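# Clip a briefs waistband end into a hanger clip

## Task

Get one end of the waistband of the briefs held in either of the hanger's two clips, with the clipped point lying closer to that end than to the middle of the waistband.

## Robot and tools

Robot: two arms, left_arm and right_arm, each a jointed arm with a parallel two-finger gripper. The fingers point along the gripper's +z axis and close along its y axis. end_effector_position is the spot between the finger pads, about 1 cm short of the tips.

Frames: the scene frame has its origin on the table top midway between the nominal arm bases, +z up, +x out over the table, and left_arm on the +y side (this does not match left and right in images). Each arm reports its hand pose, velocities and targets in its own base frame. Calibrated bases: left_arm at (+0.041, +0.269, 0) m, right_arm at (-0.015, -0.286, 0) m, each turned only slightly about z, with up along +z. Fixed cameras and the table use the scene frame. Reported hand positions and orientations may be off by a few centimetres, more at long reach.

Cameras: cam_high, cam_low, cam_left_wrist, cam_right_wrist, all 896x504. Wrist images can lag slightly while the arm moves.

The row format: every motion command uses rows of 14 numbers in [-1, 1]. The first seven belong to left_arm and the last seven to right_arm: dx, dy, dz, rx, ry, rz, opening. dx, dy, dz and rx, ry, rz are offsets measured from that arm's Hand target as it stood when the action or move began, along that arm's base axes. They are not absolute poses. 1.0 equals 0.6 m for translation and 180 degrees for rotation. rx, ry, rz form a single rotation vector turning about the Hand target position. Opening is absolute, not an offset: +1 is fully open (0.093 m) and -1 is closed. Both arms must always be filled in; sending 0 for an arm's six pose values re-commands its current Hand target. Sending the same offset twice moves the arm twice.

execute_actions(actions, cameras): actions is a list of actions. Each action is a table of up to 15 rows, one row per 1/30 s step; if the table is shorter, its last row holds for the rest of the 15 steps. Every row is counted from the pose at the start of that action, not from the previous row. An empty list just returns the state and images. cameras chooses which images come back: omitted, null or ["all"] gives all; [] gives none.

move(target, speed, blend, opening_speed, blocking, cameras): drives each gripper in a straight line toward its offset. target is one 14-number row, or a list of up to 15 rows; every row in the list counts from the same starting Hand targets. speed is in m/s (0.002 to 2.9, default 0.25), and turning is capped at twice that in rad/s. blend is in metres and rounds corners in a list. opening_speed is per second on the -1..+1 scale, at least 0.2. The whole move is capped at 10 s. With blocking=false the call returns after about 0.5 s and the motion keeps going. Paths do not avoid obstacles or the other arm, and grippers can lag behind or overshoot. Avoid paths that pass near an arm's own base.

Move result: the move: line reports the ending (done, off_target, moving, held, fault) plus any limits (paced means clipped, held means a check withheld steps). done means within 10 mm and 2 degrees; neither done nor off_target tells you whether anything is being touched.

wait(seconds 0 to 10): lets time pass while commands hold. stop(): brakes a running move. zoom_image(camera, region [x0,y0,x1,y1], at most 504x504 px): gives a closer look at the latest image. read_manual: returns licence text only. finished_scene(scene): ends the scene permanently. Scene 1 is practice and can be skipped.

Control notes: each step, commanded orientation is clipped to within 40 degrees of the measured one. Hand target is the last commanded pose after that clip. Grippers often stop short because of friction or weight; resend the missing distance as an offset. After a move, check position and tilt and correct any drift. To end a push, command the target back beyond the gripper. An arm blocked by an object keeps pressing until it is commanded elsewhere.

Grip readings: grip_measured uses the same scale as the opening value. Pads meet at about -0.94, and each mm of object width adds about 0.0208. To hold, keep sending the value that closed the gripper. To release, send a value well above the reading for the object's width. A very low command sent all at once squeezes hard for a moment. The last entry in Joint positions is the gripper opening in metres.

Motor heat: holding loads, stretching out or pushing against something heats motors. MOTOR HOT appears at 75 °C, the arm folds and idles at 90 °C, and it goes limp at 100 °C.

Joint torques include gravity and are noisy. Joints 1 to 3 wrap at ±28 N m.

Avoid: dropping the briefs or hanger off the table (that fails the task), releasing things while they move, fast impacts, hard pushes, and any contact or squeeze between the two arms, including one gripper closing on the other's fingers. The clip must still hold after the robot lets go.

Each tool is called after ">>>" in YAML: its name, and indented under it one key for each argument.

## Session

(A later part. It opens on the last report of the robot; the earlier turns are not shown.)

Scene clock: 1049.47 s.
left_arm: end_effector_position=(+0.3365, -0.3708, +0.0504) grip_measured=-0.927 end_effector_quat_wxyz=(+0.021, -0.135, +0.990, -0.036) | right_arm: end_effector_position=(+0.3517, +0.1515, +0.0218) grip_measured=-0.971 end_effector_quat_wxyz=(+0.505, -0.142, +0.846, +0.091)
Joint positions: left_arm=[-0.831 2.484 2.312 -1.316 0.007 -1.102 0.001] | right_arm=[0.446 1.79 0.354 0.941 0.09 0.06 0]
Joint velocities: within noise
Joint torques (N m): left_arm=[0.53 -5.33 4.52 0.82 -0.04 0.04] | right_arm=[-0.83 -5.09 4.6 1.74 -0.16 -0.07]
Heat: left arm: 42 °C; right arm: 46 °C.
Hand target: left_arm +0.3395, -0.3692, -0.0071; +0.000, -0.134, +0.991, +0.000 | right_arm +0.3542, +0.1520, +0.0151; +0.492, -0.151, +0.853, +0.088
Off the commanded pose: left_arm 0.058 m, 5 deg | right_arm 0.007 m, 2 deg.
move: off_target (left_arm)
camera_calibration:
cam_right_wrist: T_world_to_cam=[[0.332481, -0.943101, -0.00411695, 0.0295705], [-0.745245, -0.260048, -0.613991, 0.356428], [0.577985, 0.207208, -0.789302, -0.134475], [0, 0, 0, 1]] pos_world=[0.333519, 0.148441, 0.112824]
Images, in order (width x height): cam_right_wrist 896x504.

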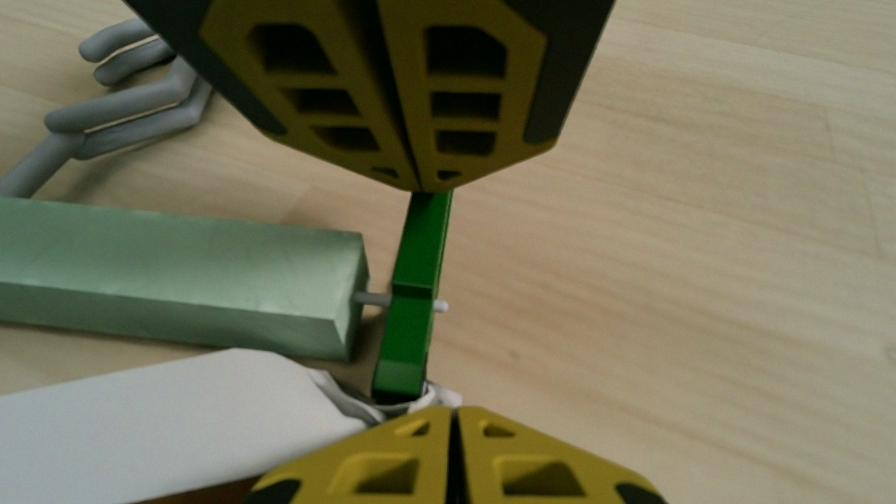

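>>> move:
  target:
    - [0,0,0,0,0,0,-0.93, -0.0350,-0.0094,0,0,0,0,-1]
    - [0,0,0,0,0,0,-0.93, -0.0350,-0.0094,-0.0040,-0.0115,0.0313,0,-1]
  speed: 0.05
  cameras: ["cam_right_wrist"]

>>> zoom_image:
  camera: "cam_right_wrist"
  region: [300, 220, 540, 400]

Scene clock: 1071.57 s.
left_arm: end_effector_position=(+0.3366, -0.3709, +0.0506) grip_measured=-0.927 end_effector_quat_wxyz=(+0.021, -0.136, +0.990, -0.036) | right_arm: end_effector_position=(+0.3374, +0.1450, +0.0187) grip_measured=-0.971 end_effector_quat_wxyz=(+0.467, -0.149, +0.868, +0.081)
Joint positions: left_arm=[-0.831 2.484 2.313 -1.316 0.007 -1.104 0.001] | right_arm=[0.446 1.68 0.35 0.744 0.089 0.06 0]
Joint velocities: within noise
Joint torques (N m): left_arm=[0.55 -5.33 4.46 0.83 -0.03 0.04] | right_arm=[0.25 -6.87 4.26 1.37 -0.08 0.09]
Heat: left arm: 41 °C; right arm: 46 °C.
Hand target: left_arm +0.3395, -0.3692, -0.0070; +0.000, -0.134, +0.991, +0.000 | right_arm +0.3332, +0.1464, +0.0127; +0.447, -0.155, +0.877, +0.080
Off the commanded pose: left_arm 0.058 m, 5 deg | right_arm 0.007 m, 3 deg.
move: off_target (left_arm, right_arm)
camera_calibration:
cam_right_wrist: T_world_to_cam=[[0.333761, -0.942646, 0.004765, 0.027533], [-0.792519, -0.283336, -0.540032, 0.360121], [0.510409, 0.176465, -0.841631, -0.0990889], [0, 0, 0, 1]] pos_world=[0.326789, 0.145475, 0.110949]
Images, in order (width x height): cam_right_wrist 896x504.

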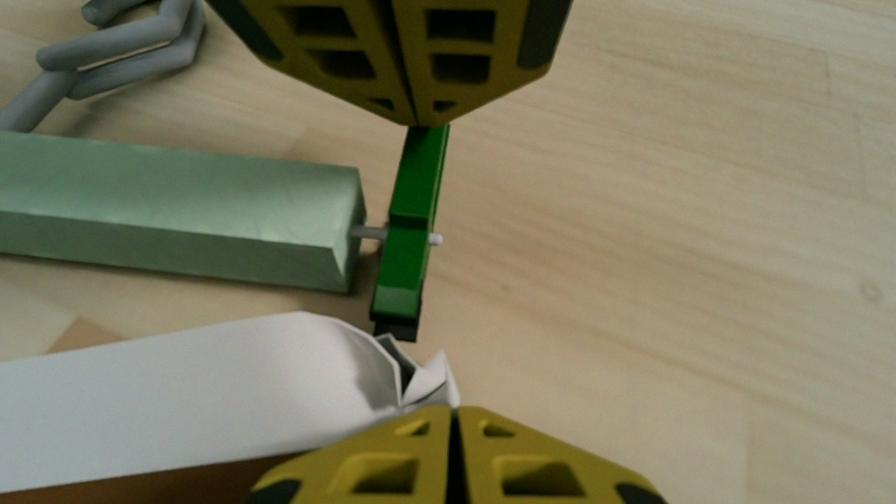

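Scaled by 2.100 from the camera's 896x504 image, which has a finer 1280x720 frame.

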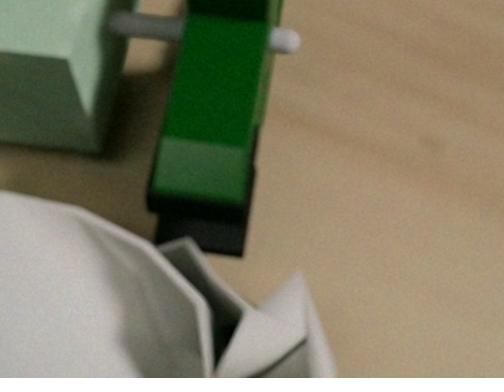

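>>> move:
  target:
    - [0,0,0,0,0,0,-0.93, 0,0,0,0,0,0,-0.4]
    - [0,0,0,0,0,0,-0.93, -0.03,-0.012,0.06,0,0,0,-0.4]
  speed: 0.08
  opening_speed: 0.6
  cameras: ["cam_right_wrist"]

>>> zoom_image:
  camera: "cam_right_wrist"
  region: [250, 170, 620, 430]

Scene clock: 1117.17 s.
left_arm: end_effector_position=(+0.3365, -0.3705, +0.0507) grip_measured=-0.927 end_effector_quat_wxyz=(+0.021, -0.135, +0.990, -0.036) | right_arm: end_effector_position=(+0.3198, +0.1378, +0.0509) grip_measured=-0.402 end_effector_quat_wxyz=(+0.456, -0.152, +0.873, +0.078)
Joint positions: left_arm=[-0.831 2.483 2.311 -1.316 0.007 -1.102 0.001] | right_arm=[0.45 1.41 0.351 0.448 0.089 0.06 0.026]
Joint velocities: within noise
Joint torques (N m): left_arm=[0.51 -5.26 4.56 0.83 -0.03 0.04] | right_arm=[0.57 -5.79 4.44 1.71 -0.01 0.14]
Heat: left arm: 41 °C; right arm: 45 °C.
Hand target: left_arm +0.3396, -0.3692, -0.0071; +0.000, -0.134, +0.991, +0.000 | right_arm +0.3153, +0.1392, +0.0488; +0.447, -0.155, +0.877, +0.080
Off the commanded pose: left_arm 0.058 m, 5 deg | right_arm 0.005 m, 1 deg.
move: off_target (left_arm)
camera_calibration:
cam_right_wrist: T_world_to_cam=[[0.336815, -0.94154, 0.00758023, 0.0250753], [-0.80402, -0.291791, -0.518083, 0.365292], [0.490008, 0.168404, -0.855297, -0.0533568], [0, 0, 0, 1]] pos_world=[0.311402, 0.139184, 0.143426]
Images, in order (width x height): cam_right_wrist 896x504.

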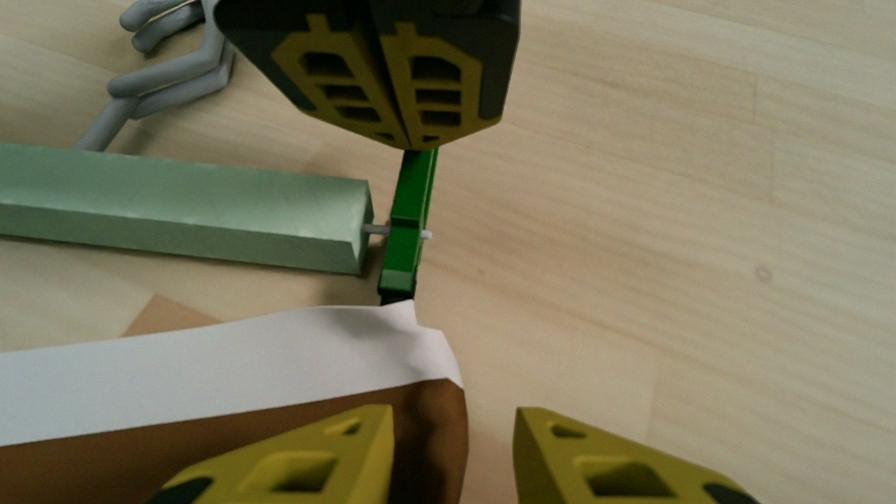

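Scaled by 1.362 from the camera's 896x504 image, which has a finer 1280x720 frame.

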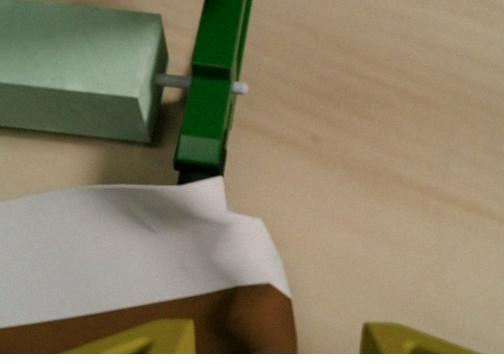

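>>> zoom_image:
  camera: "cam_right_wrist"
  region: [340, 250, 480, 400]

Scaled by 3.360 from the camera's 896x504 image, which has a finer 1280x720 frame.

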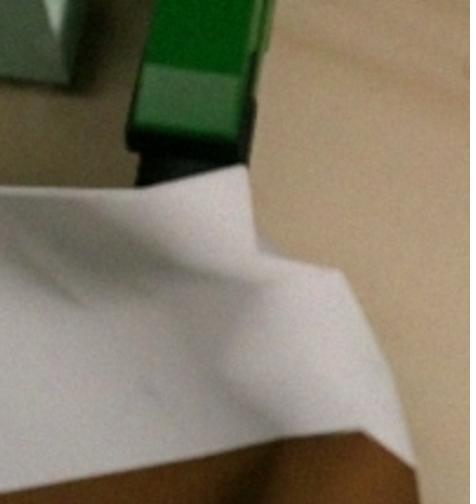

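>>> move:
  target:
    - [0,0,0,0,0,0,-0.93, 0.0178,0.0072,-0.013,-0.0095,0.0203,0.0384,-0.64]
  speed: 0.08
  cameras: ["cam_right_wrist"]

Scene clock: 1138.67 s.
left_arm: end_effector_position=(+0.3365, -0.3705, +0.0508) grip_measured=-0.927 end_effector_quat_wxyz=(+0.021, -0.135, +0.990, -0.036) | right_arm: end_effector_position=(+0.3230, +0.1419, +0.0407) grip_measured=-0.638 end_effector_quat_wxyz=(+0.418, -0.204, +0.880, +0.096)
Joint positions: left_arm=[-0.831 2.482 2.31 -1.316 0.007 -1.102 0.001] | right_arm=[0.391 1.458 0.413 0.361 -0.048 -0.042 0.015]
Joint velocities: within noise
Joint torques (N m): left_arm=[0.51 -5.18 4.57 0.82 -0.03 0.04] | right_arm=[-0.75 -4.04 6.34 1.63 -0.2 -0.06]
Heat: left arm: 41 °C; right arm: 45 °C.
Hand target: left_arm +0.3396, -0.3692, -0.0070; +0.000, -0.134, +0.991, +0.000 | right_arm +0.3260, +0.1435, +0.0409; +0.411, -0.211, +0.881, +0.098
Off the commanded pose: left_arm 0.058 m, 5 deg | right_arm 0.003 m, 1 deg.
move: off_target (left_arm)
camera_calibration:
cam_right_wrist: T_world_to_cam=[[0.440096, -0.897919, 0.00752301, -0.0115098], [-0.799269, -0.395536, -0.45246, 0.374263], [0.409248, 0.193113, -0.891753, -0.0403168], [0, 0, 0, 1]] pos_world=[0.320702, 0.145485, 0.133473]
Images, in order (width x height): cam_right_wrist 896x504.

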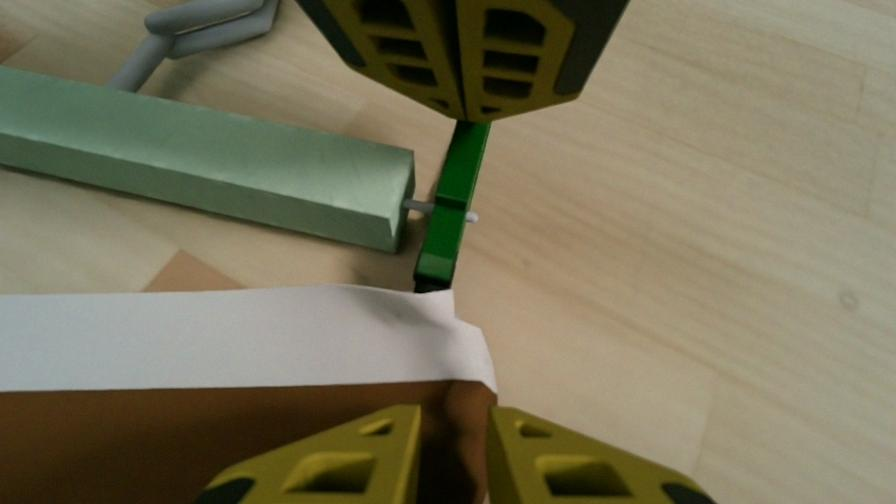

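>>> move:
  target:
    - [0,0,0,0,0,0,-0.93, 0.0018,-0.0037,-0.0632,0,0,0,-0.64]
  speed: 0.06
  cameras: ["cam_right_wrist"]

>>> zoom_image:
  camera: "cam_right_wrist"
  region: [320, 250, 620, 504]

Scene clock: 1150.10 s.
left_arm: end_effector_position=(+0.3364, -0.3704, +0.0508) grip_measured=-0.927 end_effector_quat_wxyz=(+0.021, -0.135, +0.990, -0.036) | right_arm: end_effector_position=(+0.3341, +0.1450, +0.0148) grip_measured=-0.638 end_effector_quat_wxyz=(+0.426, -0.204, +0.876, +0.100)
Joint positions: left_arm=[-0.831 2.482 2.31 -1.316 0.007 -1.102 0.001] | right_arm=[0.381 1.638 0.396 0.575 -0.062 -0.048 0.015]
Joint velocities: within noise
Joint torques (N m): left_arm=[0.55 -5.18 4.62 0.84 -0.03 0.05] | right_arm=[-0.77 -4.21 2.36 1.95 -0.16 -0.06]
Heat: left arm: 41 °C; right arm: 46 °C.
Hand target: left_arm +0.3396, -0.3692, -0.0070; +0.000, -0.134, +0.991, +0.000 | right_arm +0.3270, +0.1412, +0.0030; +0.411, -0.211, +0.881, +0.098
Off the commanded pose: left_arm 0.058 m, 5 deg | right_arm 0.014 m, 2 deg.
move: off_target (left_arm, right_arm)
camera_calibration:
cam_right_wrist: T_world_to_cam=[[0.443833, -0.896095, 0.00505008, -0.0148902], [-0.790137, -0.393999, -0.469519, 0.36958], [0.422723, 0.204398, -0.882908, -0.0748753], [0, 0, 0, 1]] pos_world=[0.330279, 0.147576, 0.107492]
Images, in order (width x height): cam_right_wrist 896x504.

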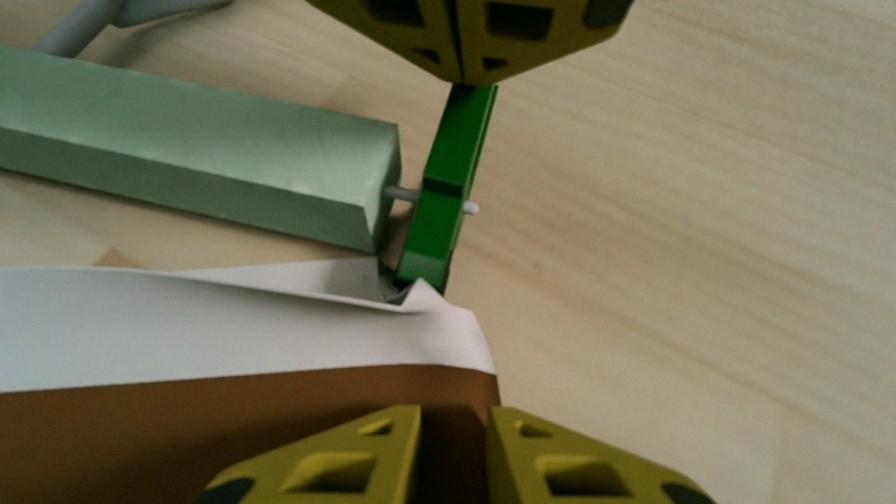

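Scaled by 1.680 from the camera's 896x504 image, which has a finer 1280x720 frame.

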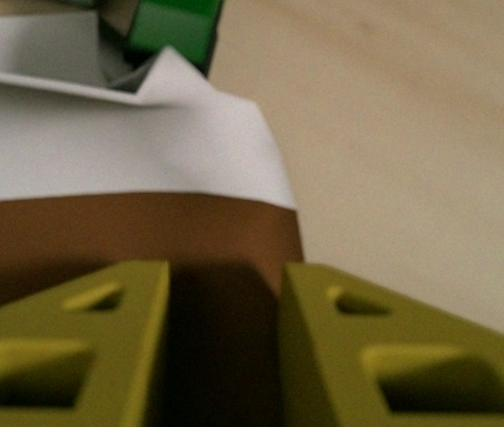

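>>> move:
  target:
    - [0,0,0,0,0,0,-0.93, 0,0,0,0,0,0,-1]
  speed: 0.06
  opening_speed: 0.4
  cameras: ["cam_right_wrist"]

>>> zoom_image:
  camera: "cam_right_wrist"
  region: [320, 230, 560, 420]

Scene clock: 1158.20 s.
left_arm: end_effector_position=(+0.3368, -0.3708, +0.0504) grip_measured=-0.927 end_effector_quat_wxyz=(+0.021, -0.135, +0.990, -0.036) | right_arm: end_effector_position=(+0.3337, +0.1457, +0.0147) grip_measured=-0.973 end_effector_quat_wxyz=(+0.426, -0.206, +0.875, +0.101)
Joint positions: left_arm=[-0.831 2.485 2.313 -1.316 0.007 -1.102 0.001] | right_arm=[0.381 1.639 0.396 0.575 -0.066 -0.049 0]
Joint velocities: within noise
Joint torques (N m): left_arm=[0.53 -5.35 4.49 0.83 -0.03 0.04] | right_arm=[-0.84 -4.26 2.35 1.96 -0.12 -0.05]
Heat: left arm: 42 °C; right arm: 45 °C.
Hand target: left_arm +0.3396, -0.3692, -0.0071; +0.000, -0.134, +0.991, +0.000 | right_arm +0.3270, +0.1412, +0.0029; +0.411, -0.211, +0.881, +0.098
Off the commanded pose: left_arm 0.057 m, 5 deg | right_arm 0.014 m, 2 deg.
move: off_target (left_arm, right_arm)
camera_calibration:
cam_right_wrist: T_world_to_cam=[[0.447951, -0.894052, 0.00333361, -0.0157834], [-0.788735, -0.396934, -0.469404, 0.369446], [0.420995, 0.207641, -0.882977, -0.0748334], [0, 0, 0, 1]] pos_world=[0.32997, 0.148073, 0.107396]
Images, in order (width x height): cam_right_wrist 896x504.

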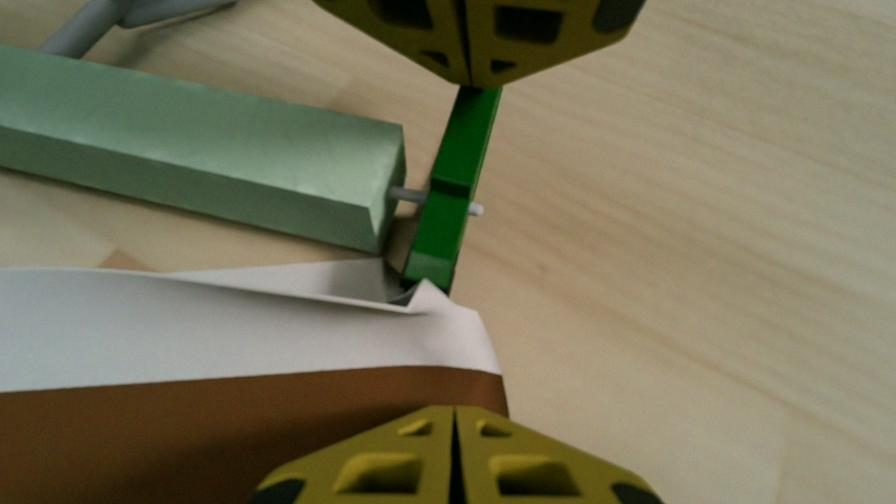

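Scaled by 2.100 from the camera's 896x504 image, which has a finer 1280x720 frame.

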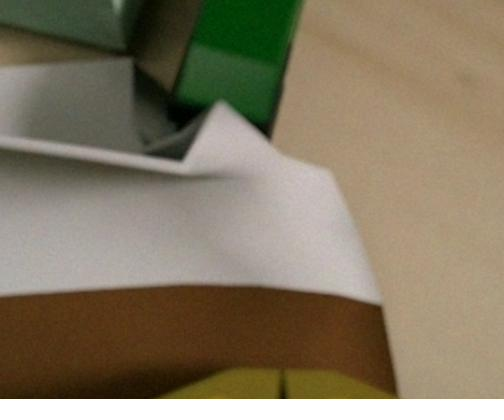

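>>> move:
  target:
    - [0,0,0,0,0,0,-0.93, 0,0,0.045,0,0,0,-1]
  speed: 0.06
  cameras: ["cam_right_wrist"]

Scene clock: 1164.30 s.
left_arm: end_effector_position=(+0.3368, -0.3708, +0.0506) grip_measured=-0.927 end_effector_quat_wxyz=(+0.021, -0.136, +0.990, -0.036) | right_arm: end_effector_position=(+0.3223, +0.1408, +0.0229) grip_measured=-0.973 end_effector_quat_wxyz=(+0.408, -0.207, +0.884, +0.098)
Joint positions: left_arm=[-0.831 2.484 2.313 -1.316 0.007 -1.104 0.001] | right_arm=[0.381 1.534 0.396 0.43 -0.065 -0.049 0]
Joint velocities: within noise
Joint torques (N m): left_arm=[0.51 -5.34 4.45 0.82 -0.03 0.04] | right_arm=[-0.81 -6.72 5.78 1.61 -0.11 -0.05]
Heat: left arm: 41 °C; right arm: 45 °C.
Hand target: left_arm +0.3396, -0.3692, -0.0070; +0.000, -0.134, +0.991, +0.000 | right_arm +0.3270, +0.1412, +0.0299; +0.411, -0.211, +0.881, +0.098
Off the commanded pose: left_arm 0.058 m, 5 deg | right_arm 0.008 m, 1 deg.
move: off_target (left_arm)
camera_calibration:
cam_right_wrist: T_world_to_cam=[[0.446953, -0.894557, 0.000995171, -0.0146052], [-0.806142, -0.40326, -0.433031, 0.368014], [0.387772, 0.192742, -0.901379, -0.0484872], [0, 0, 0, 1]] pos_world=[0.322002, 0.144686, 0.115671]
Images, in order (width x height): cam_right_wrist 896x504.

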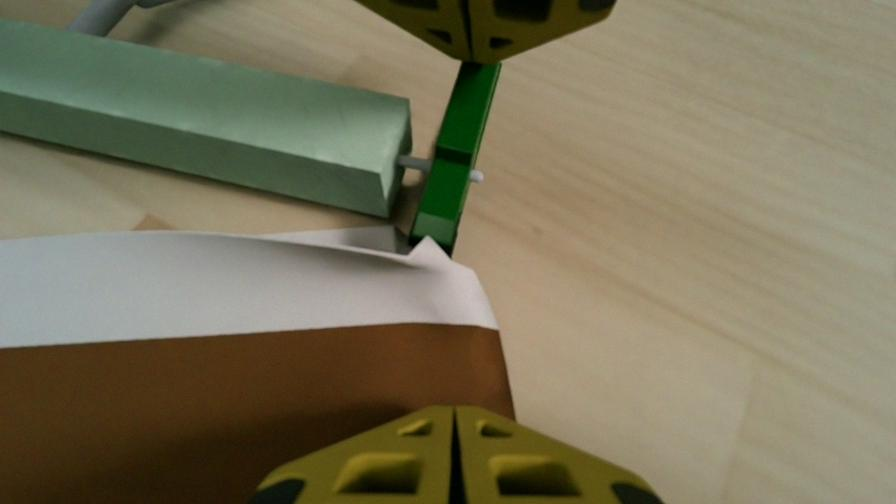

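>>> zoom_image:
  camera: "cam_right_wrist"
  region: [340, 200, 500, 320]

Scaled by 3.150 from the camera's 896x504 image, which has a finer 1280x720 frame.

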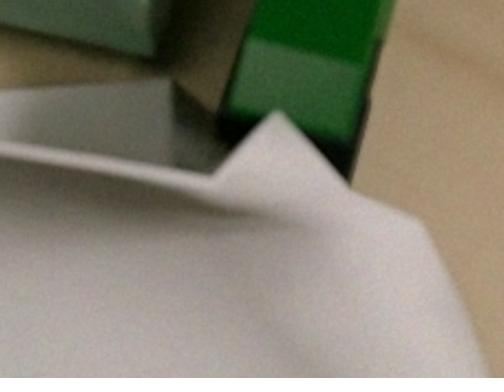

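>>> move:
  target:
    - [0,0,0,0,0,0,-0.93, -0.025,0.0337,0.0252,0,0,0,0.225]
    - [0,0,0,0,0,0,-0.93, -0.025,0.0337,-0.0448,0,0,0,0.225]
    - [0,0,0,0,0,0,-0.93, -0.0503,-0.0088,-0.0448,0,0,0,0.225]
    - [0,0,0,0,0,0,-0.93, -0.0503,-0.0088,0.0335,0,0,0,0.225]
  speed: 0.08
  opening_speed: 1.0
  cameras: ["cam_right_wrist"]

Scene clock: 1268.53 s.
left_arm: end_effector_position=(+0.3367, -0.3707, +0.0505) grip_measured=-0.927 end_effector_quat_wxyz=(+0.021, -0.136, +0.990, -0.036) | right_arm: end_effector_position=(+0.2934, +0.1341, +0.0439) grip_measured=+0.223 end_effector_quat_wxyz=(+0.410, -0.205, +0.884, +0.095)
Joint positions: left_arm=[-0.831 2.484 2.312 -1.316 0.007 -1.104 0.001] | right_arm=[0.412 1.298 0.332 0.264 -0.033 -0.029 0.056]
Joint velocities: within noise
Joint torques (N m): left_arm=[0.51 -5.3 4.49 0.83 -0.03 0.04] | right_arm=[-0.88 -4.67 6.54 1.62 -0.19 -0.06]
Heat: left arm: 40 °C; right arm: 46 °C.
Hand target: left_arm +0.3396, -0.3692, -0.0071; +0.000, -0.134, +0.991, +0.000 | right_arm +0.2968, +0.1360, +0.0501; +0.411, -0.212, +0.881, +0.098
Off the commanded pose: left_arm 0.058 m, 5 deg | right_arm 0.007 m, 1 deg.
move: off_target (left_arm)
camera_calibration:
cam_right_wrist: T_world_to_cam=[[0.441043, -0.897459, 0.00695432, -0.00576024], [-0.805961, -0.399463, -0.436872, 0.350695], [0.394852, 0.187074, -0.899497, -0.018552], [0, 0, 0, 1]] pos_world=[0.292512, 0.13839, 0.136561]
Images, in order (width x height): cam_right_wrist 896x504.

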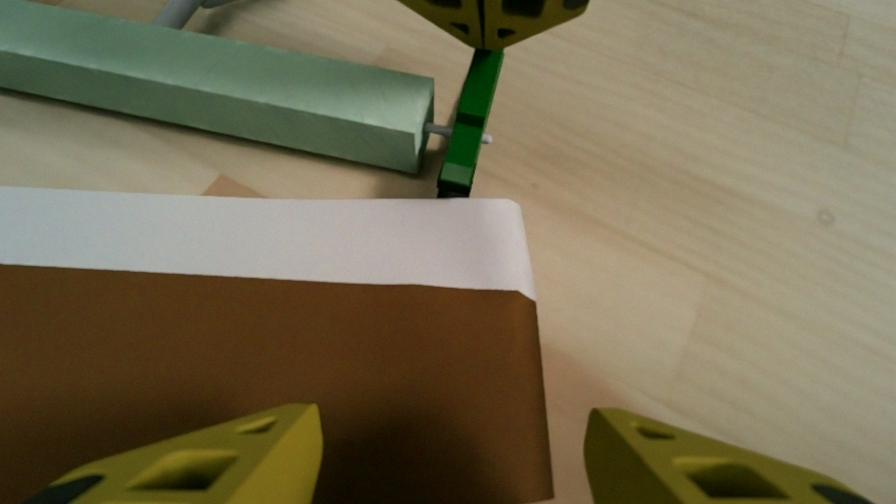

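>>> execute_actions:
  actions: []
  cameras: ["cam_right_wrist", "cam_left_wrist"]

Scene clock: 1282.80 s.
left_arm: end_effector_position=(+0.3367, -0.3707, +0.0505) grip_measured=-0.927 end_effector_quat_wxyz=(+0.021, -0.136, +0.990, -0.036) | right_arm: end_effector_position=(+0.2934, +0.1341, +0.0439) grip_measured=+0.223 end_effector_quat_wxyz=(+0.410, -0.205, +0.884, +0.095)
Joint positions: left_arm=[-0.831 2.484 2.312 -1.316 0.007 -1.104 0.001] | right_arm=[0.412 1.298 0.332 0.264 -0.033 -0.029 0.056]
Joint velocities: within noise
Joint torques (N m): left_arm=[0.53 -5.34 4.49 0.83 -0.04 0.04] | right_arm=[-0.83 -4.67 6.57 1.62 -0.18 -0.06]
Heat: left arm: 40 °C; right arm: 49 °C.
Hand target: left_arm +0.3396, -0.3692, -0.0071; +0.000, -0.134, +0.991, +0.000 | right_arm +0.2968, +0.1360, +0.0501; +0.411, -0.212, +0.881, +0.098
Tool commands: left_gripper/opening=-0.93 right_gripper/opening=+0.225
Off the commanded pose: left_arm 0.058 m, 5 deg | right_arm 0.007 m, 1 deg.
camera_calibration:
cam_left_wrist: T_world_to_cam=[[0.277947, -0.956364, 0.0900804, -0.455733], [-0.885556, -0.218769, 0.409793, 0.231971], [-0.372204, -0.193672, -0.90772, 0.183524], [0, 0, 0, 1]] pos_world=[0.400401, -0.349555, 0.112581]
cam_right_wrist: T_world_to_cam=[[0.441043, -0.897459, 0.00695432, -0.00576024], [-0.805961, -0.399463, -0.436872, 0.350695], [0.394852, 0.187074, -0.899497, -0.018552], [0, 0, 0, 1]] pos_world=[0.292512, 0.13839, 0.136561]
Images, in order (width x height): cam_left_wrist 896x504, cam_right_wrist 896x504.

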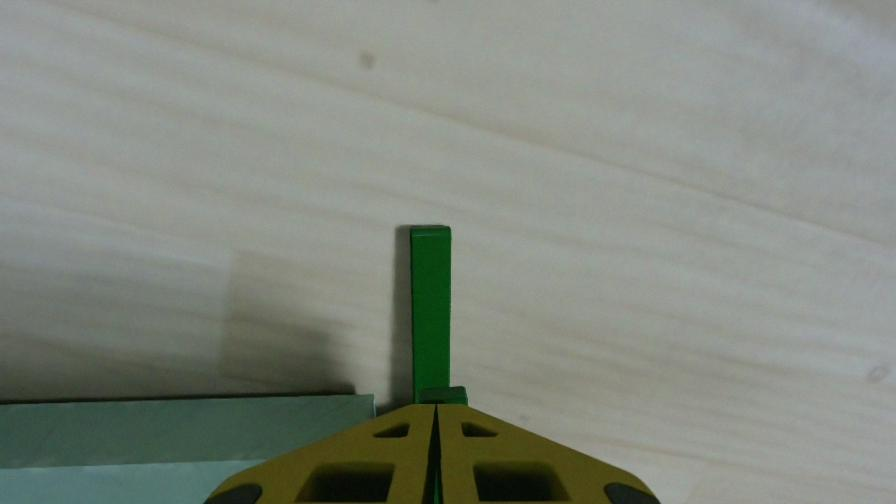

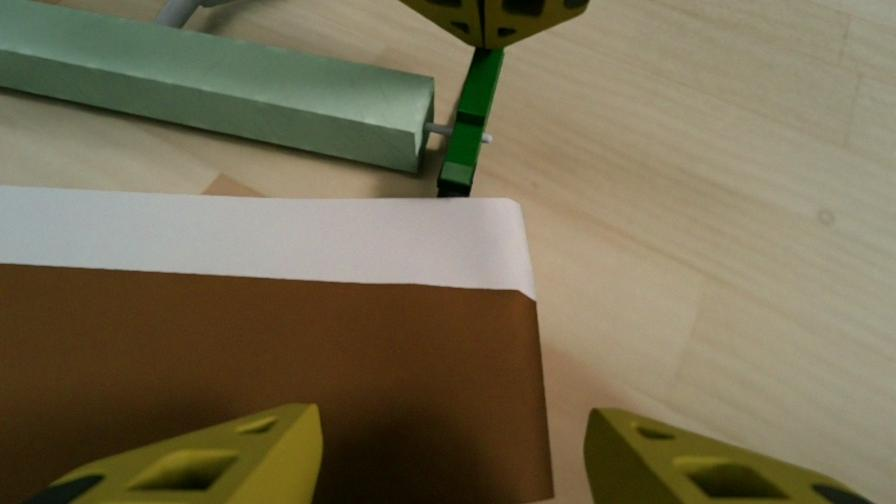

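>>> move:
  target:
    - [0,0,0,0,0,0,-0.93, 0.0553,0.0333,0,0.0005,0.0002,-0.0257,0.225]
    - [0,0,0,0,0,0,-0.93, 0.0553,0.0333,-0.045,0.0005,0.0002,-0.0257,0.225]
    - [0,0,0,0,0,0,-0.93, 0.04,0.027,-0.0785,0.0005,0.0002,-0.0257,0.225]
  speed: [0.12,0.08,0.04]
  cameras: ["cam_right_wrist"]

Scene clock: 1324.57 s.
left_arm: end_effector_position=(+0.3367, -0.3707, +0.0506) grip_measured=-0.927 end_effector_quat_wxyz=(+0.021, -0.135, +0.990, -0.036) | right_arm: end_effector_position=(+0.3281, +0.1556, +0.0145) grip_measured=+0.223 end_effector_quat_wxyz=(+0.427, -0.176, +0.882, +0.092)
Joint positions: left_arm=[-0.831 2.484 2.312 -1.316 0.007 -1.102 0.001] | right_arm=[0.462 1.635 0.392 0.577 0.041 0.047 0.056]
Joint velocities: within noise
Joint torques (N m): left_arm=[0.5 -5.29 4.49 0.82 -0.04 0.04] | right_arm=[0.68 -4.29 2.37 1.97 0.26 0.13]
Heat: left arm: 40 °C; right arm: 51 °C.
Hand target: left_arm +0.3396, -0.3692, -0.0070; +0.000, -0.134, +0.991, +0.000 | right_arm +0.3208, +0.1522, +0.0029; +0.414, -0.175, +0.889, +0.082
Off the commanded pose: left_arm 0.058 m, 5 deg | right_arm 0.014 m, 2 deg.
move: off_target (left_arm, right_arm)
camera_calibration:
cam_right_wrist: T_world_to_cam=[[0.390548, -0.920561, -0.00632852, 0.018663], [-0.81433, -0.342257, -0.468751, 0.36876], [0.429347, 0.188223, -0.883308, -0.0743322], [0, 0, 0, 1]] pos_world=[0.324918, 0.157382, 0.107316]
Images, in order (width x height): cam_right_wrist 896x504.

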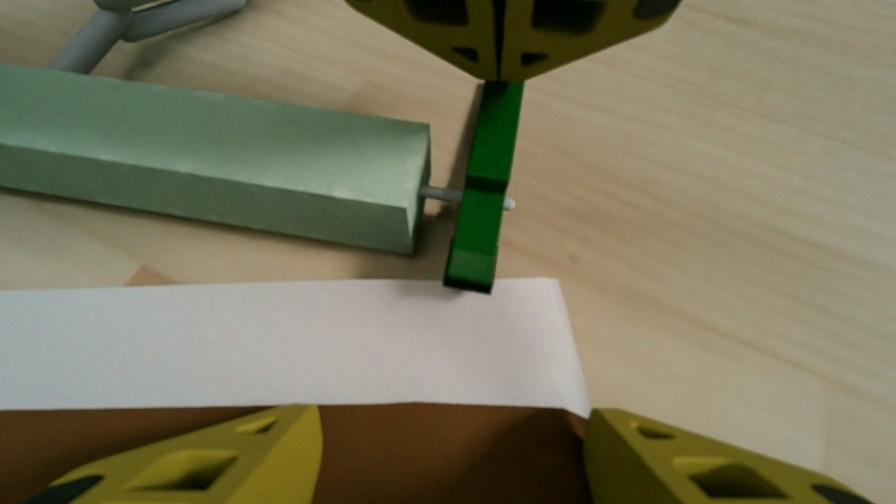

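>>> move:
  target: [0,0,0,0,0,0,-0.93, -0.0235,-0.0097,0,0,0,0,0.225]
  speed: 0.05
  cameras: ["cam_right_wrist"]

Scene clock: 1333.53 s.
left_arm: end_effector_position=(+0.3366, -0.3706, +0.0507) grip_measured=-0.927 end_effector_quat_wxyz=(+0.021, -0.135, +0.990, -0.036) | right_arm: end_effector_position=(+0.3180, +0.1528, +0.0141) grip_measured=+0.223 end_effector_quat_wxyz=(+0.434, -0.175, +0.879, +0.095)
Joint positions: left_arm=[-0.831 2.483 2.311 -1.316 0.007 -1.102 0.001] | right_arm=[0.47 1.61 0.339 0.62 0.046 0.054 0.056]
Joint velocities: within noise
Joint torques (N m): left_arm=[0.51 -5.29 4.52 0.82 -0.04 0.04] | right_arm=[0.54 -6.16 1.77 1.64 0.25 0.11]
Heat: left arm: 40 °C; right arm: 49 °C.
Hand target: left_arm +0.3396, -0.3692, -0.0070; +0.000, -0.134, +0.991, +0.000 | right_arm +0.3067, +0.1464, +0.0029; +0.414, -0.175, +0.889, +0.082
Off the commanded pose: left_arm 0.058 m, 5 deg | right_arm 0.017 m, 3 deg.
move: off_target (left_arm, right_arm)
camera_calibration:
cam_right_wrist: T_world_to_cam=[[0.391235, -0.920243, -0.00936351, 0.0199093], [-0.80803, -0.338623, -0.482102, 0.357013], [0.44048, 0.196181, -0.876065, -0.0747309], [0, 0, 0, 1]] pos_world=[0.313606, 0.153875, 0.106834]
Images, in order (width x height): cam_right_wrist 896x504.

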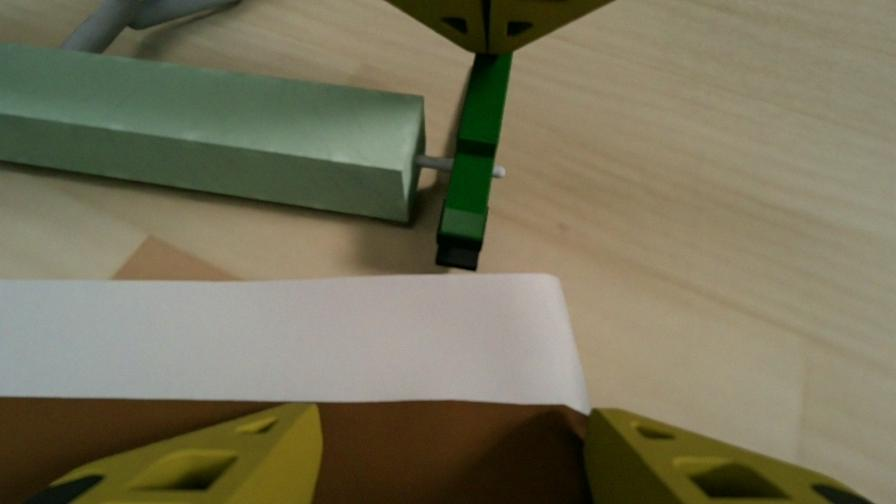

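>>> move:
  target: [0,0,0,0,0,0,-0.93, 0,0,0,0,0,0,0.08]
  speed: 0.05
  opening_speed: 0.3
  cameras: ["cam_right_wrist"]

Scene clock: 1339.57 s.
left_arm: end_effector_position=(+0.3365, -0.3705, +0.0507) grip_measured=-0.927 end_effector_quat_wxyz=(+0.021, -0.135, +0.990, -0.036) | right_arm: end_effector_position=(+0.3180, +0.1528, +0.0141) grip_measured=+0.082 end_effector_quat_wxyz=(+0.434, -0.175, +0.879, +0.095)
Joint positions: left_arm=[-0.831 2.483 2.311 -1.316 0.007 -1.102 0.001] | right_arm=[0.47 1.61 0.339 0.62 0.046 0.054 0.049]
Joint velocities: within noise
Joint torques (N m): left_arm=[0.51 -5.26 4.56 0.84 -0.03 0.04] | right_arm=[0.5 -6.19 1.84 1.66 0.24 0.12]
Heat: left arm: 40 °C; right arm: 48 °C.
Hand target: left_arm +0.3396, -0.3692, -0.0070; +0.000, -0.134, +0.991, +0.000 | right_arm +0.3067, +0.1464, +0.0029; +0.414, -0.175, +0.889, +0.082
Off the commanded pose: left_arm 0.058 m, 5 deg | right_arm 0.017 m, 3 deg.
move: off_target (left_arm, right_arm)
camera_calibration:
cam_right_wrist: T_world_to_cam=[[0.391235, -0.920243, -0.00936351, 0.0199093], [-0.80803, -0.338623, -0.482102, 0.357013], [0.44048, 0.196181, -0.876065, -0.0747309], [0, 0, 0, 1]] pos_world=[0.313606, 0.153875, 0.106834]
Images, in order (width x height): cam_right_wrist 896x504.

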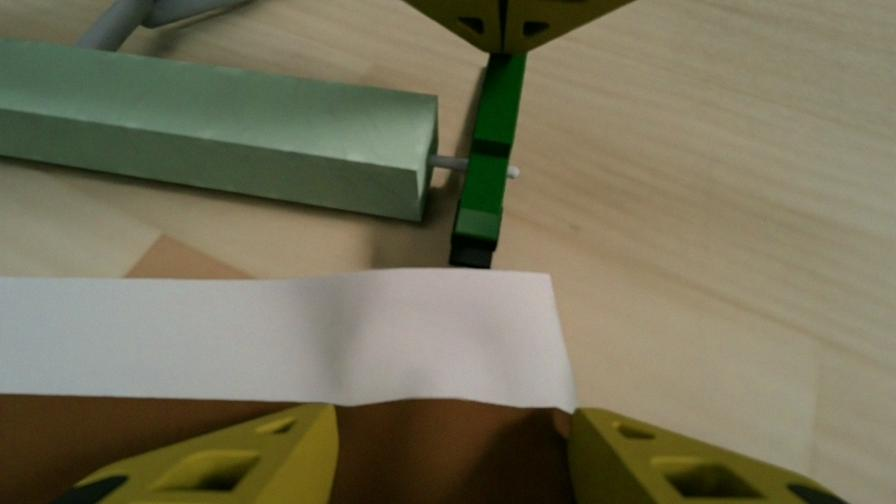

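>>> zoom_image:
  camera: "cam_right_wrist"
  region: [280, 200, 600, 380]

Scaled by 1.575 from the camera's 896x504 image, which has a finer 1280x720 frame.

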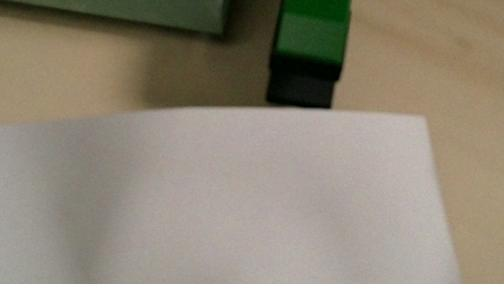

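>>> move:
  target: [0,0,0,0,0,0,-0.93, 0.0187,-0.0023,0,0,0,0,0.06]
  speed: 0.05
  opening_speed: 0.3
  cameras: ["cam_right_wrist"]

Scene clock: 1356.50 s.
left_arm: end_effector_position=(+0.3365, -0.3705, +0.0507) grip_measured=-0.927 end_effector_quat_wxyz=(+0.021, -0.135, +0.990, -0.036) | right_arm: end_effector_position=(+0.3190, +0.1509, +0.0141) grip_measured=+0.062 end_effector_quat_wxyz=(+0.434, -0.173, +0.879, +0.095)
Joint positions: left_arm=[-0.831 2.483 2.311 -1.316 0.007 -1.102 0.001] | right_arm=[0.462 1.61 0.339 0.62 0.043 0.054 0.048]
Joint velocities: within noise
Joint torques (N m): left_arm=[0.51 -5.24 4.6 0.83 -0.03 0.04] | right_arm=[-1.22 -3.51 4.36 1.6 0.04 -0.05]
Heat: left arm: 40 °C; right arm: 46 °C.
Hand target: left_arm +0.3396, -0.3692, -0.0071; +0.000, -0.134, +0.991, +0.000 | right_arm +0.3179, +0.1449, +0.0029; +0.414, -0.175, +0.889, +0.082
Off the commanded pose: left_arm 0.058 m, 5 deg | right_arm 0.013 m, 3 deg.
move: off_target (left_arm, right_arm)
camera_calibration:
cam_right_wrist: T_world_to_cam=[[0.386413, -0.922258, -0.0111683, 0.0195962], [-0.810167, -0.333611, -0.48201, 0.357024], [0.440812, 0.195303, -0.876094, -0.0747297], [0, 0, 0, 1]] pos_world=[0.314618, 0.151775, 0.106838]
Images, in order (width x height): cam_right_wrist 896x504.

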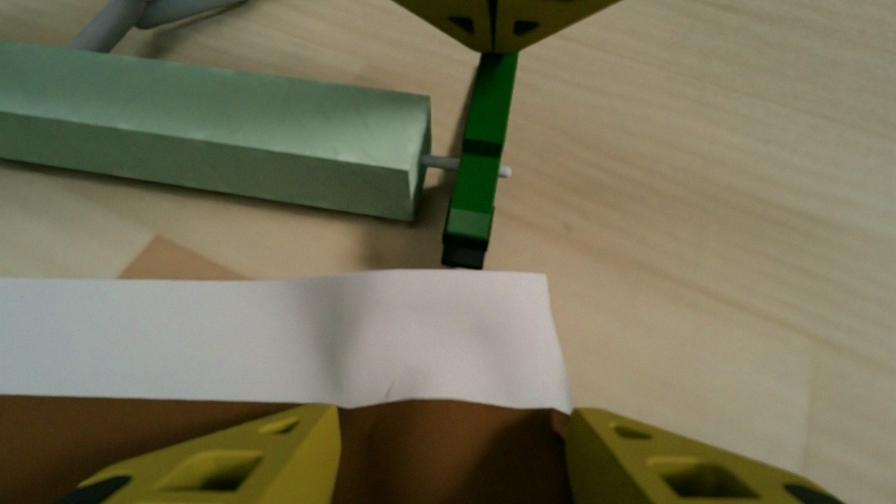

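>>> move:
  target: [0,0,0,0,0,0,-0.93, 0.0166,0.0030,0,0,0,0,0.06]
  speed: 0.05
  cameras: ["cam_right_wrist"]

Scene clock: 1360.30 s.
left_arm: end_effector_position=(+0.3365, -0.3705, +0.0508) grip_measured=-0.927 end_effector_quat_wxyz=(+0.021, -0.135, +0.990, -0.036) | right_arm: end_effector_position=(+0.3293, +0.1510, +0.0142) grip_measured=+0.062 end_effector_quat_wxyz=(+0.435, -0.169, +0.879, +0.092)
Joint positions: left_arm=[-0.831 2.482 2.31 -1.316 0.007 -1.102 0.001] | right_arm=[0.448 1.644 0.374 0.62 0.039 0.049 0.048]
Joint velocities: within noise
Joint torques (N m): left_arm=[0.47 -5.22 4.59 0.82 -0.04 0.04] | right_arm=[-1.02 -3.85 4.56 1.57 -0.04 -0.09]
Heat: left arm: 40 °C; right arm: 46 °C.
Hand target: left_arm +0.3396, -0.3692, -0.0070; +0.000, -0.134, +0.991, +0.000 | right_arm +0.3279, +0.1468, +0.0029; +0.414, -0.175, +0.889, +0.082
Off the commanded pose: left_arm 0.058 m, 5 deg | right_arm 0.012 m, 3 deg.
move: off_target (left_arm, right_arm)
camera_calibration:
cam_right_wrist: T_world_to_cam=[[0.378598, -0.925513, -0.00946888, 0.0187794], [-0.811839, -0.32715, -0.483622, 0.365182], [0.4445, 0.190786, -0.875226, -0.079811], [0, 0, 0, 1]] pos_world=[0.324835, 0.152077, 0.106935]
Images, in order (width x height): cam_right_wrist 896x504.

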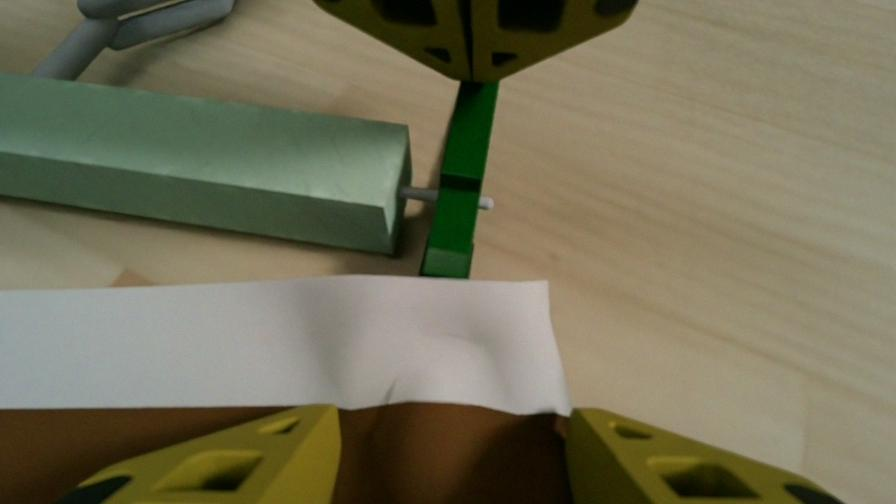

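>>> zoom_image:
  camera: "cam_right_wrist"
  region: [320, 220, 600, 420]

Scaled by 1.800 from the camera's 896x504 image, which has a finer 1280x720 frame.

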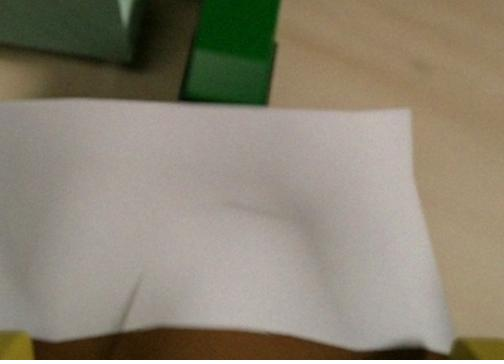

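>>> move:
  target: [0,0,0,0,0,0,-0.93, 0.0081,0.0019,0,0,0,0,0.06]
  speed: 0.05
  cameras: ["cam_right_wrist"]

>>> zoom_image:
  camera: "cam_right_wrist"
  region: [320, 220, 600, 420]

Scene clock: 1365.73 s.
left_arm: end_effector_position=(+0.3364, -0.3704, +0.0507) grip_measured=-0.927 end_effector_quat_wxyz=(+0.021, -0.135, +0.990, -0.036) | right_arm: end_effector_position=(+0.3341, +0.1519, +0.0143) grip_measured=+0.062 end_effector_quat_wxyz=(+0.436, -0.169, +0.879, +0.092)
Joint positions: left_arm=[-0.831 2.482 2.31 -1.316 0.007 -1.102 0.001] | right_arm=[0.443 1.66 0.392 0.62 0.036 0.046 0.048]
Joint velocities: within noise
Joint torques (N m): left_arm=[0.5 -5.2 4.62 0.83 -0.03 0.04] | right_arm=[-0.98 -4.04 4.64 1.54 -0.06 -0.08]
Heat: left arm: 40 °C; right arm: 46 °C.
Hand target: left_arm +0.3396, -0.3692, -0.0071; +0.000, -0.134, +0.991, +0.000 | right_arm +0.3328, +0.1479, +0.0029; +0.414, -0.175, +0.889, +0.082
Off the commanded pose: left_arm 0.058 m, 5 deg | right_arm 0.012 m, 3 deg.
move: off_target (left_arm, right_arm)
camera_calibration:
cam_right_wrist: T_world_to_cam=[[0.378002, -0.925761, -0.00901099, 0.0180194], [-0.811342, -0.326563, -0.484851, 0.369219], [0.445913, 0.190585, -0.87455, -0.0824917], [0, 0, 0, 1]] pos_world=[0.329536, 0.152977, 0.107035]
Images, in order (width x height): cam_right_wrist 896x504.

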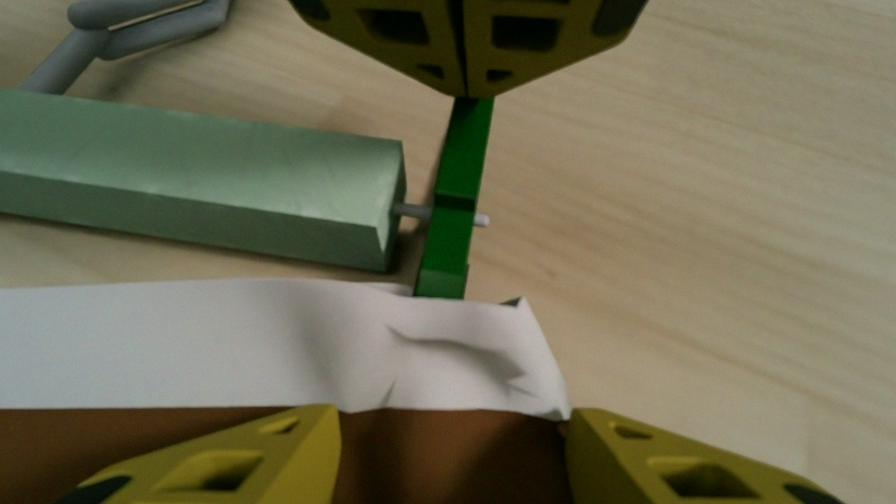

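Scaled by 1.800 from the camera's 896x504 image, which has a finer 1280x720 frame.

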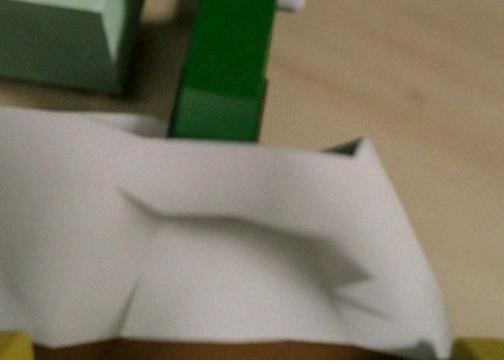

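>>> move:
  target: [0,0,0.21,0,0,0,-0.93, 0,0,0,0,0,0,0.06]
  speed: 0.06
  cameras: ["cam_right_wrist", "cam_left_wrist"]

>>> zoom_image:
  camera: "cam_right_wrist"
  region: [320, 220, 600, 420]

Scene clock: 1397.93 s.
left_arm: end_effector_position=(+0.3353, -0.3705, +0.0910) grip_measured=-0.927 end_effector_quat_wxyz=(+0.017, -0.135, +0.990, -0.034) | right_arm: end_effector_position=(+0.3341, +0.1519, +0.0143) grip_measured=+0.062 end_effector_quat_wxyz=(+0.436, -0.169, +0.879, +0.092)
Joint positions: left_arm=[-0.832 2.559 2.617 -1.553 0.01 -1.104 0.001] | right_arm=[0.443 1.66 0.392 0.62 0.036 0.046 0.048]
Joint velocities: within noise
Joint torques (N m): left_arm=[0.55 -19.25 8.38 0.21 -0.06 0.03] | right_arm=[-1.01 -4.05 4.67 1.55 -0.05 -0.09]
Heat: left arm: 42 °C; right arm: 45 °C.
Hand target: left_arm +0.3395, -0.3692, +0.1190; +0.000, -0.134, +0.991, +0.000 | right_arm +0.3328, +0.1479, +0.0029; +0.414, -0.175, +0.889, +0.082
Off the commanded pose: left_arm 0.028 m, 4 deg | right_arm 0.012 m, 3 deg.
joint sent to its limit (left arm) — joint 4 (wrist pitch), lower limit. The joint targets are off in orientation, not in position.
move: off_target (left_arm, right_arm)
camera_calibration:
cam_left_wrist: T_world_to_cam=[[0.277744, -0.956992, 0.0838158, -0.458411], [-0.882478, -0.219693, 0.415895, 0.212385], [-0.379594, -0.189478, -0.905542, 0.223601], [0, 0, 0, 1]] pos_world=[0.399624, -0.349669, 0.152573]
cam_right_wrist: T_world_to_cam=[[0.378002, -0.925761, -0.00901099, 0.0180194], [-0.811342, -0.326563, -0.484851, 0.369219], [0.445913, 0.190585, -0.87455, -0.0824917], [0, 0, 0, 1]] pos_world=[0.329536, 0.152977, 0.107035]
Images, in order (width x height): cam_left_wrist 896x504, cam_right_wrist 896x504.

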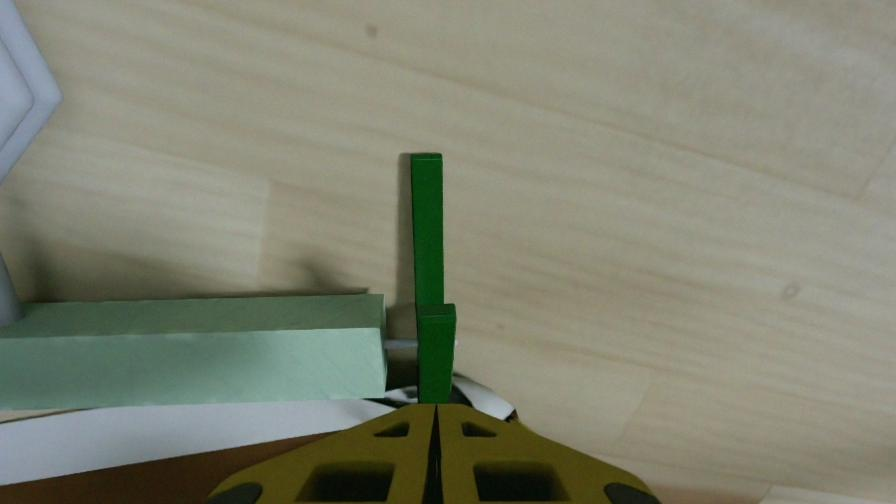

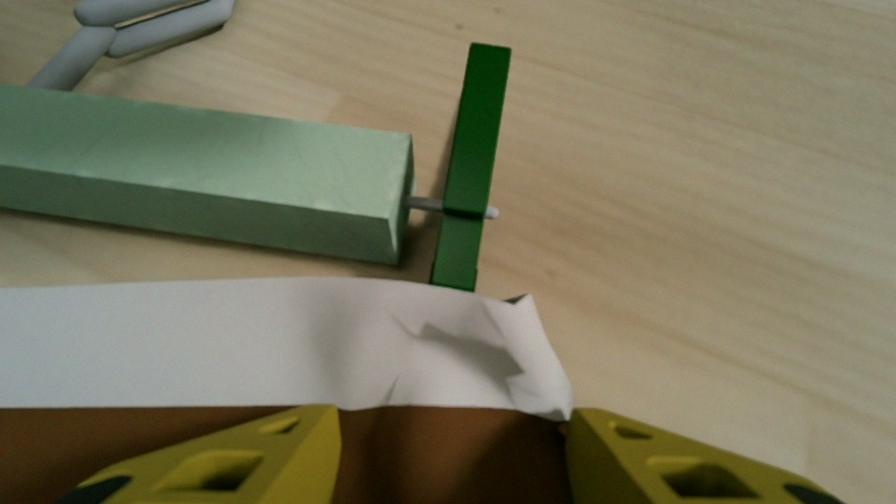

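Scaled by 1.800 from the camera's 896x504 image, which has a finer 1280x720 frame.

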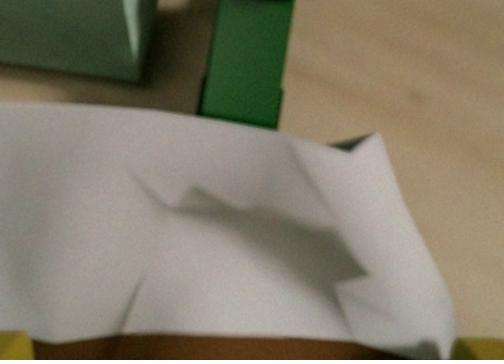

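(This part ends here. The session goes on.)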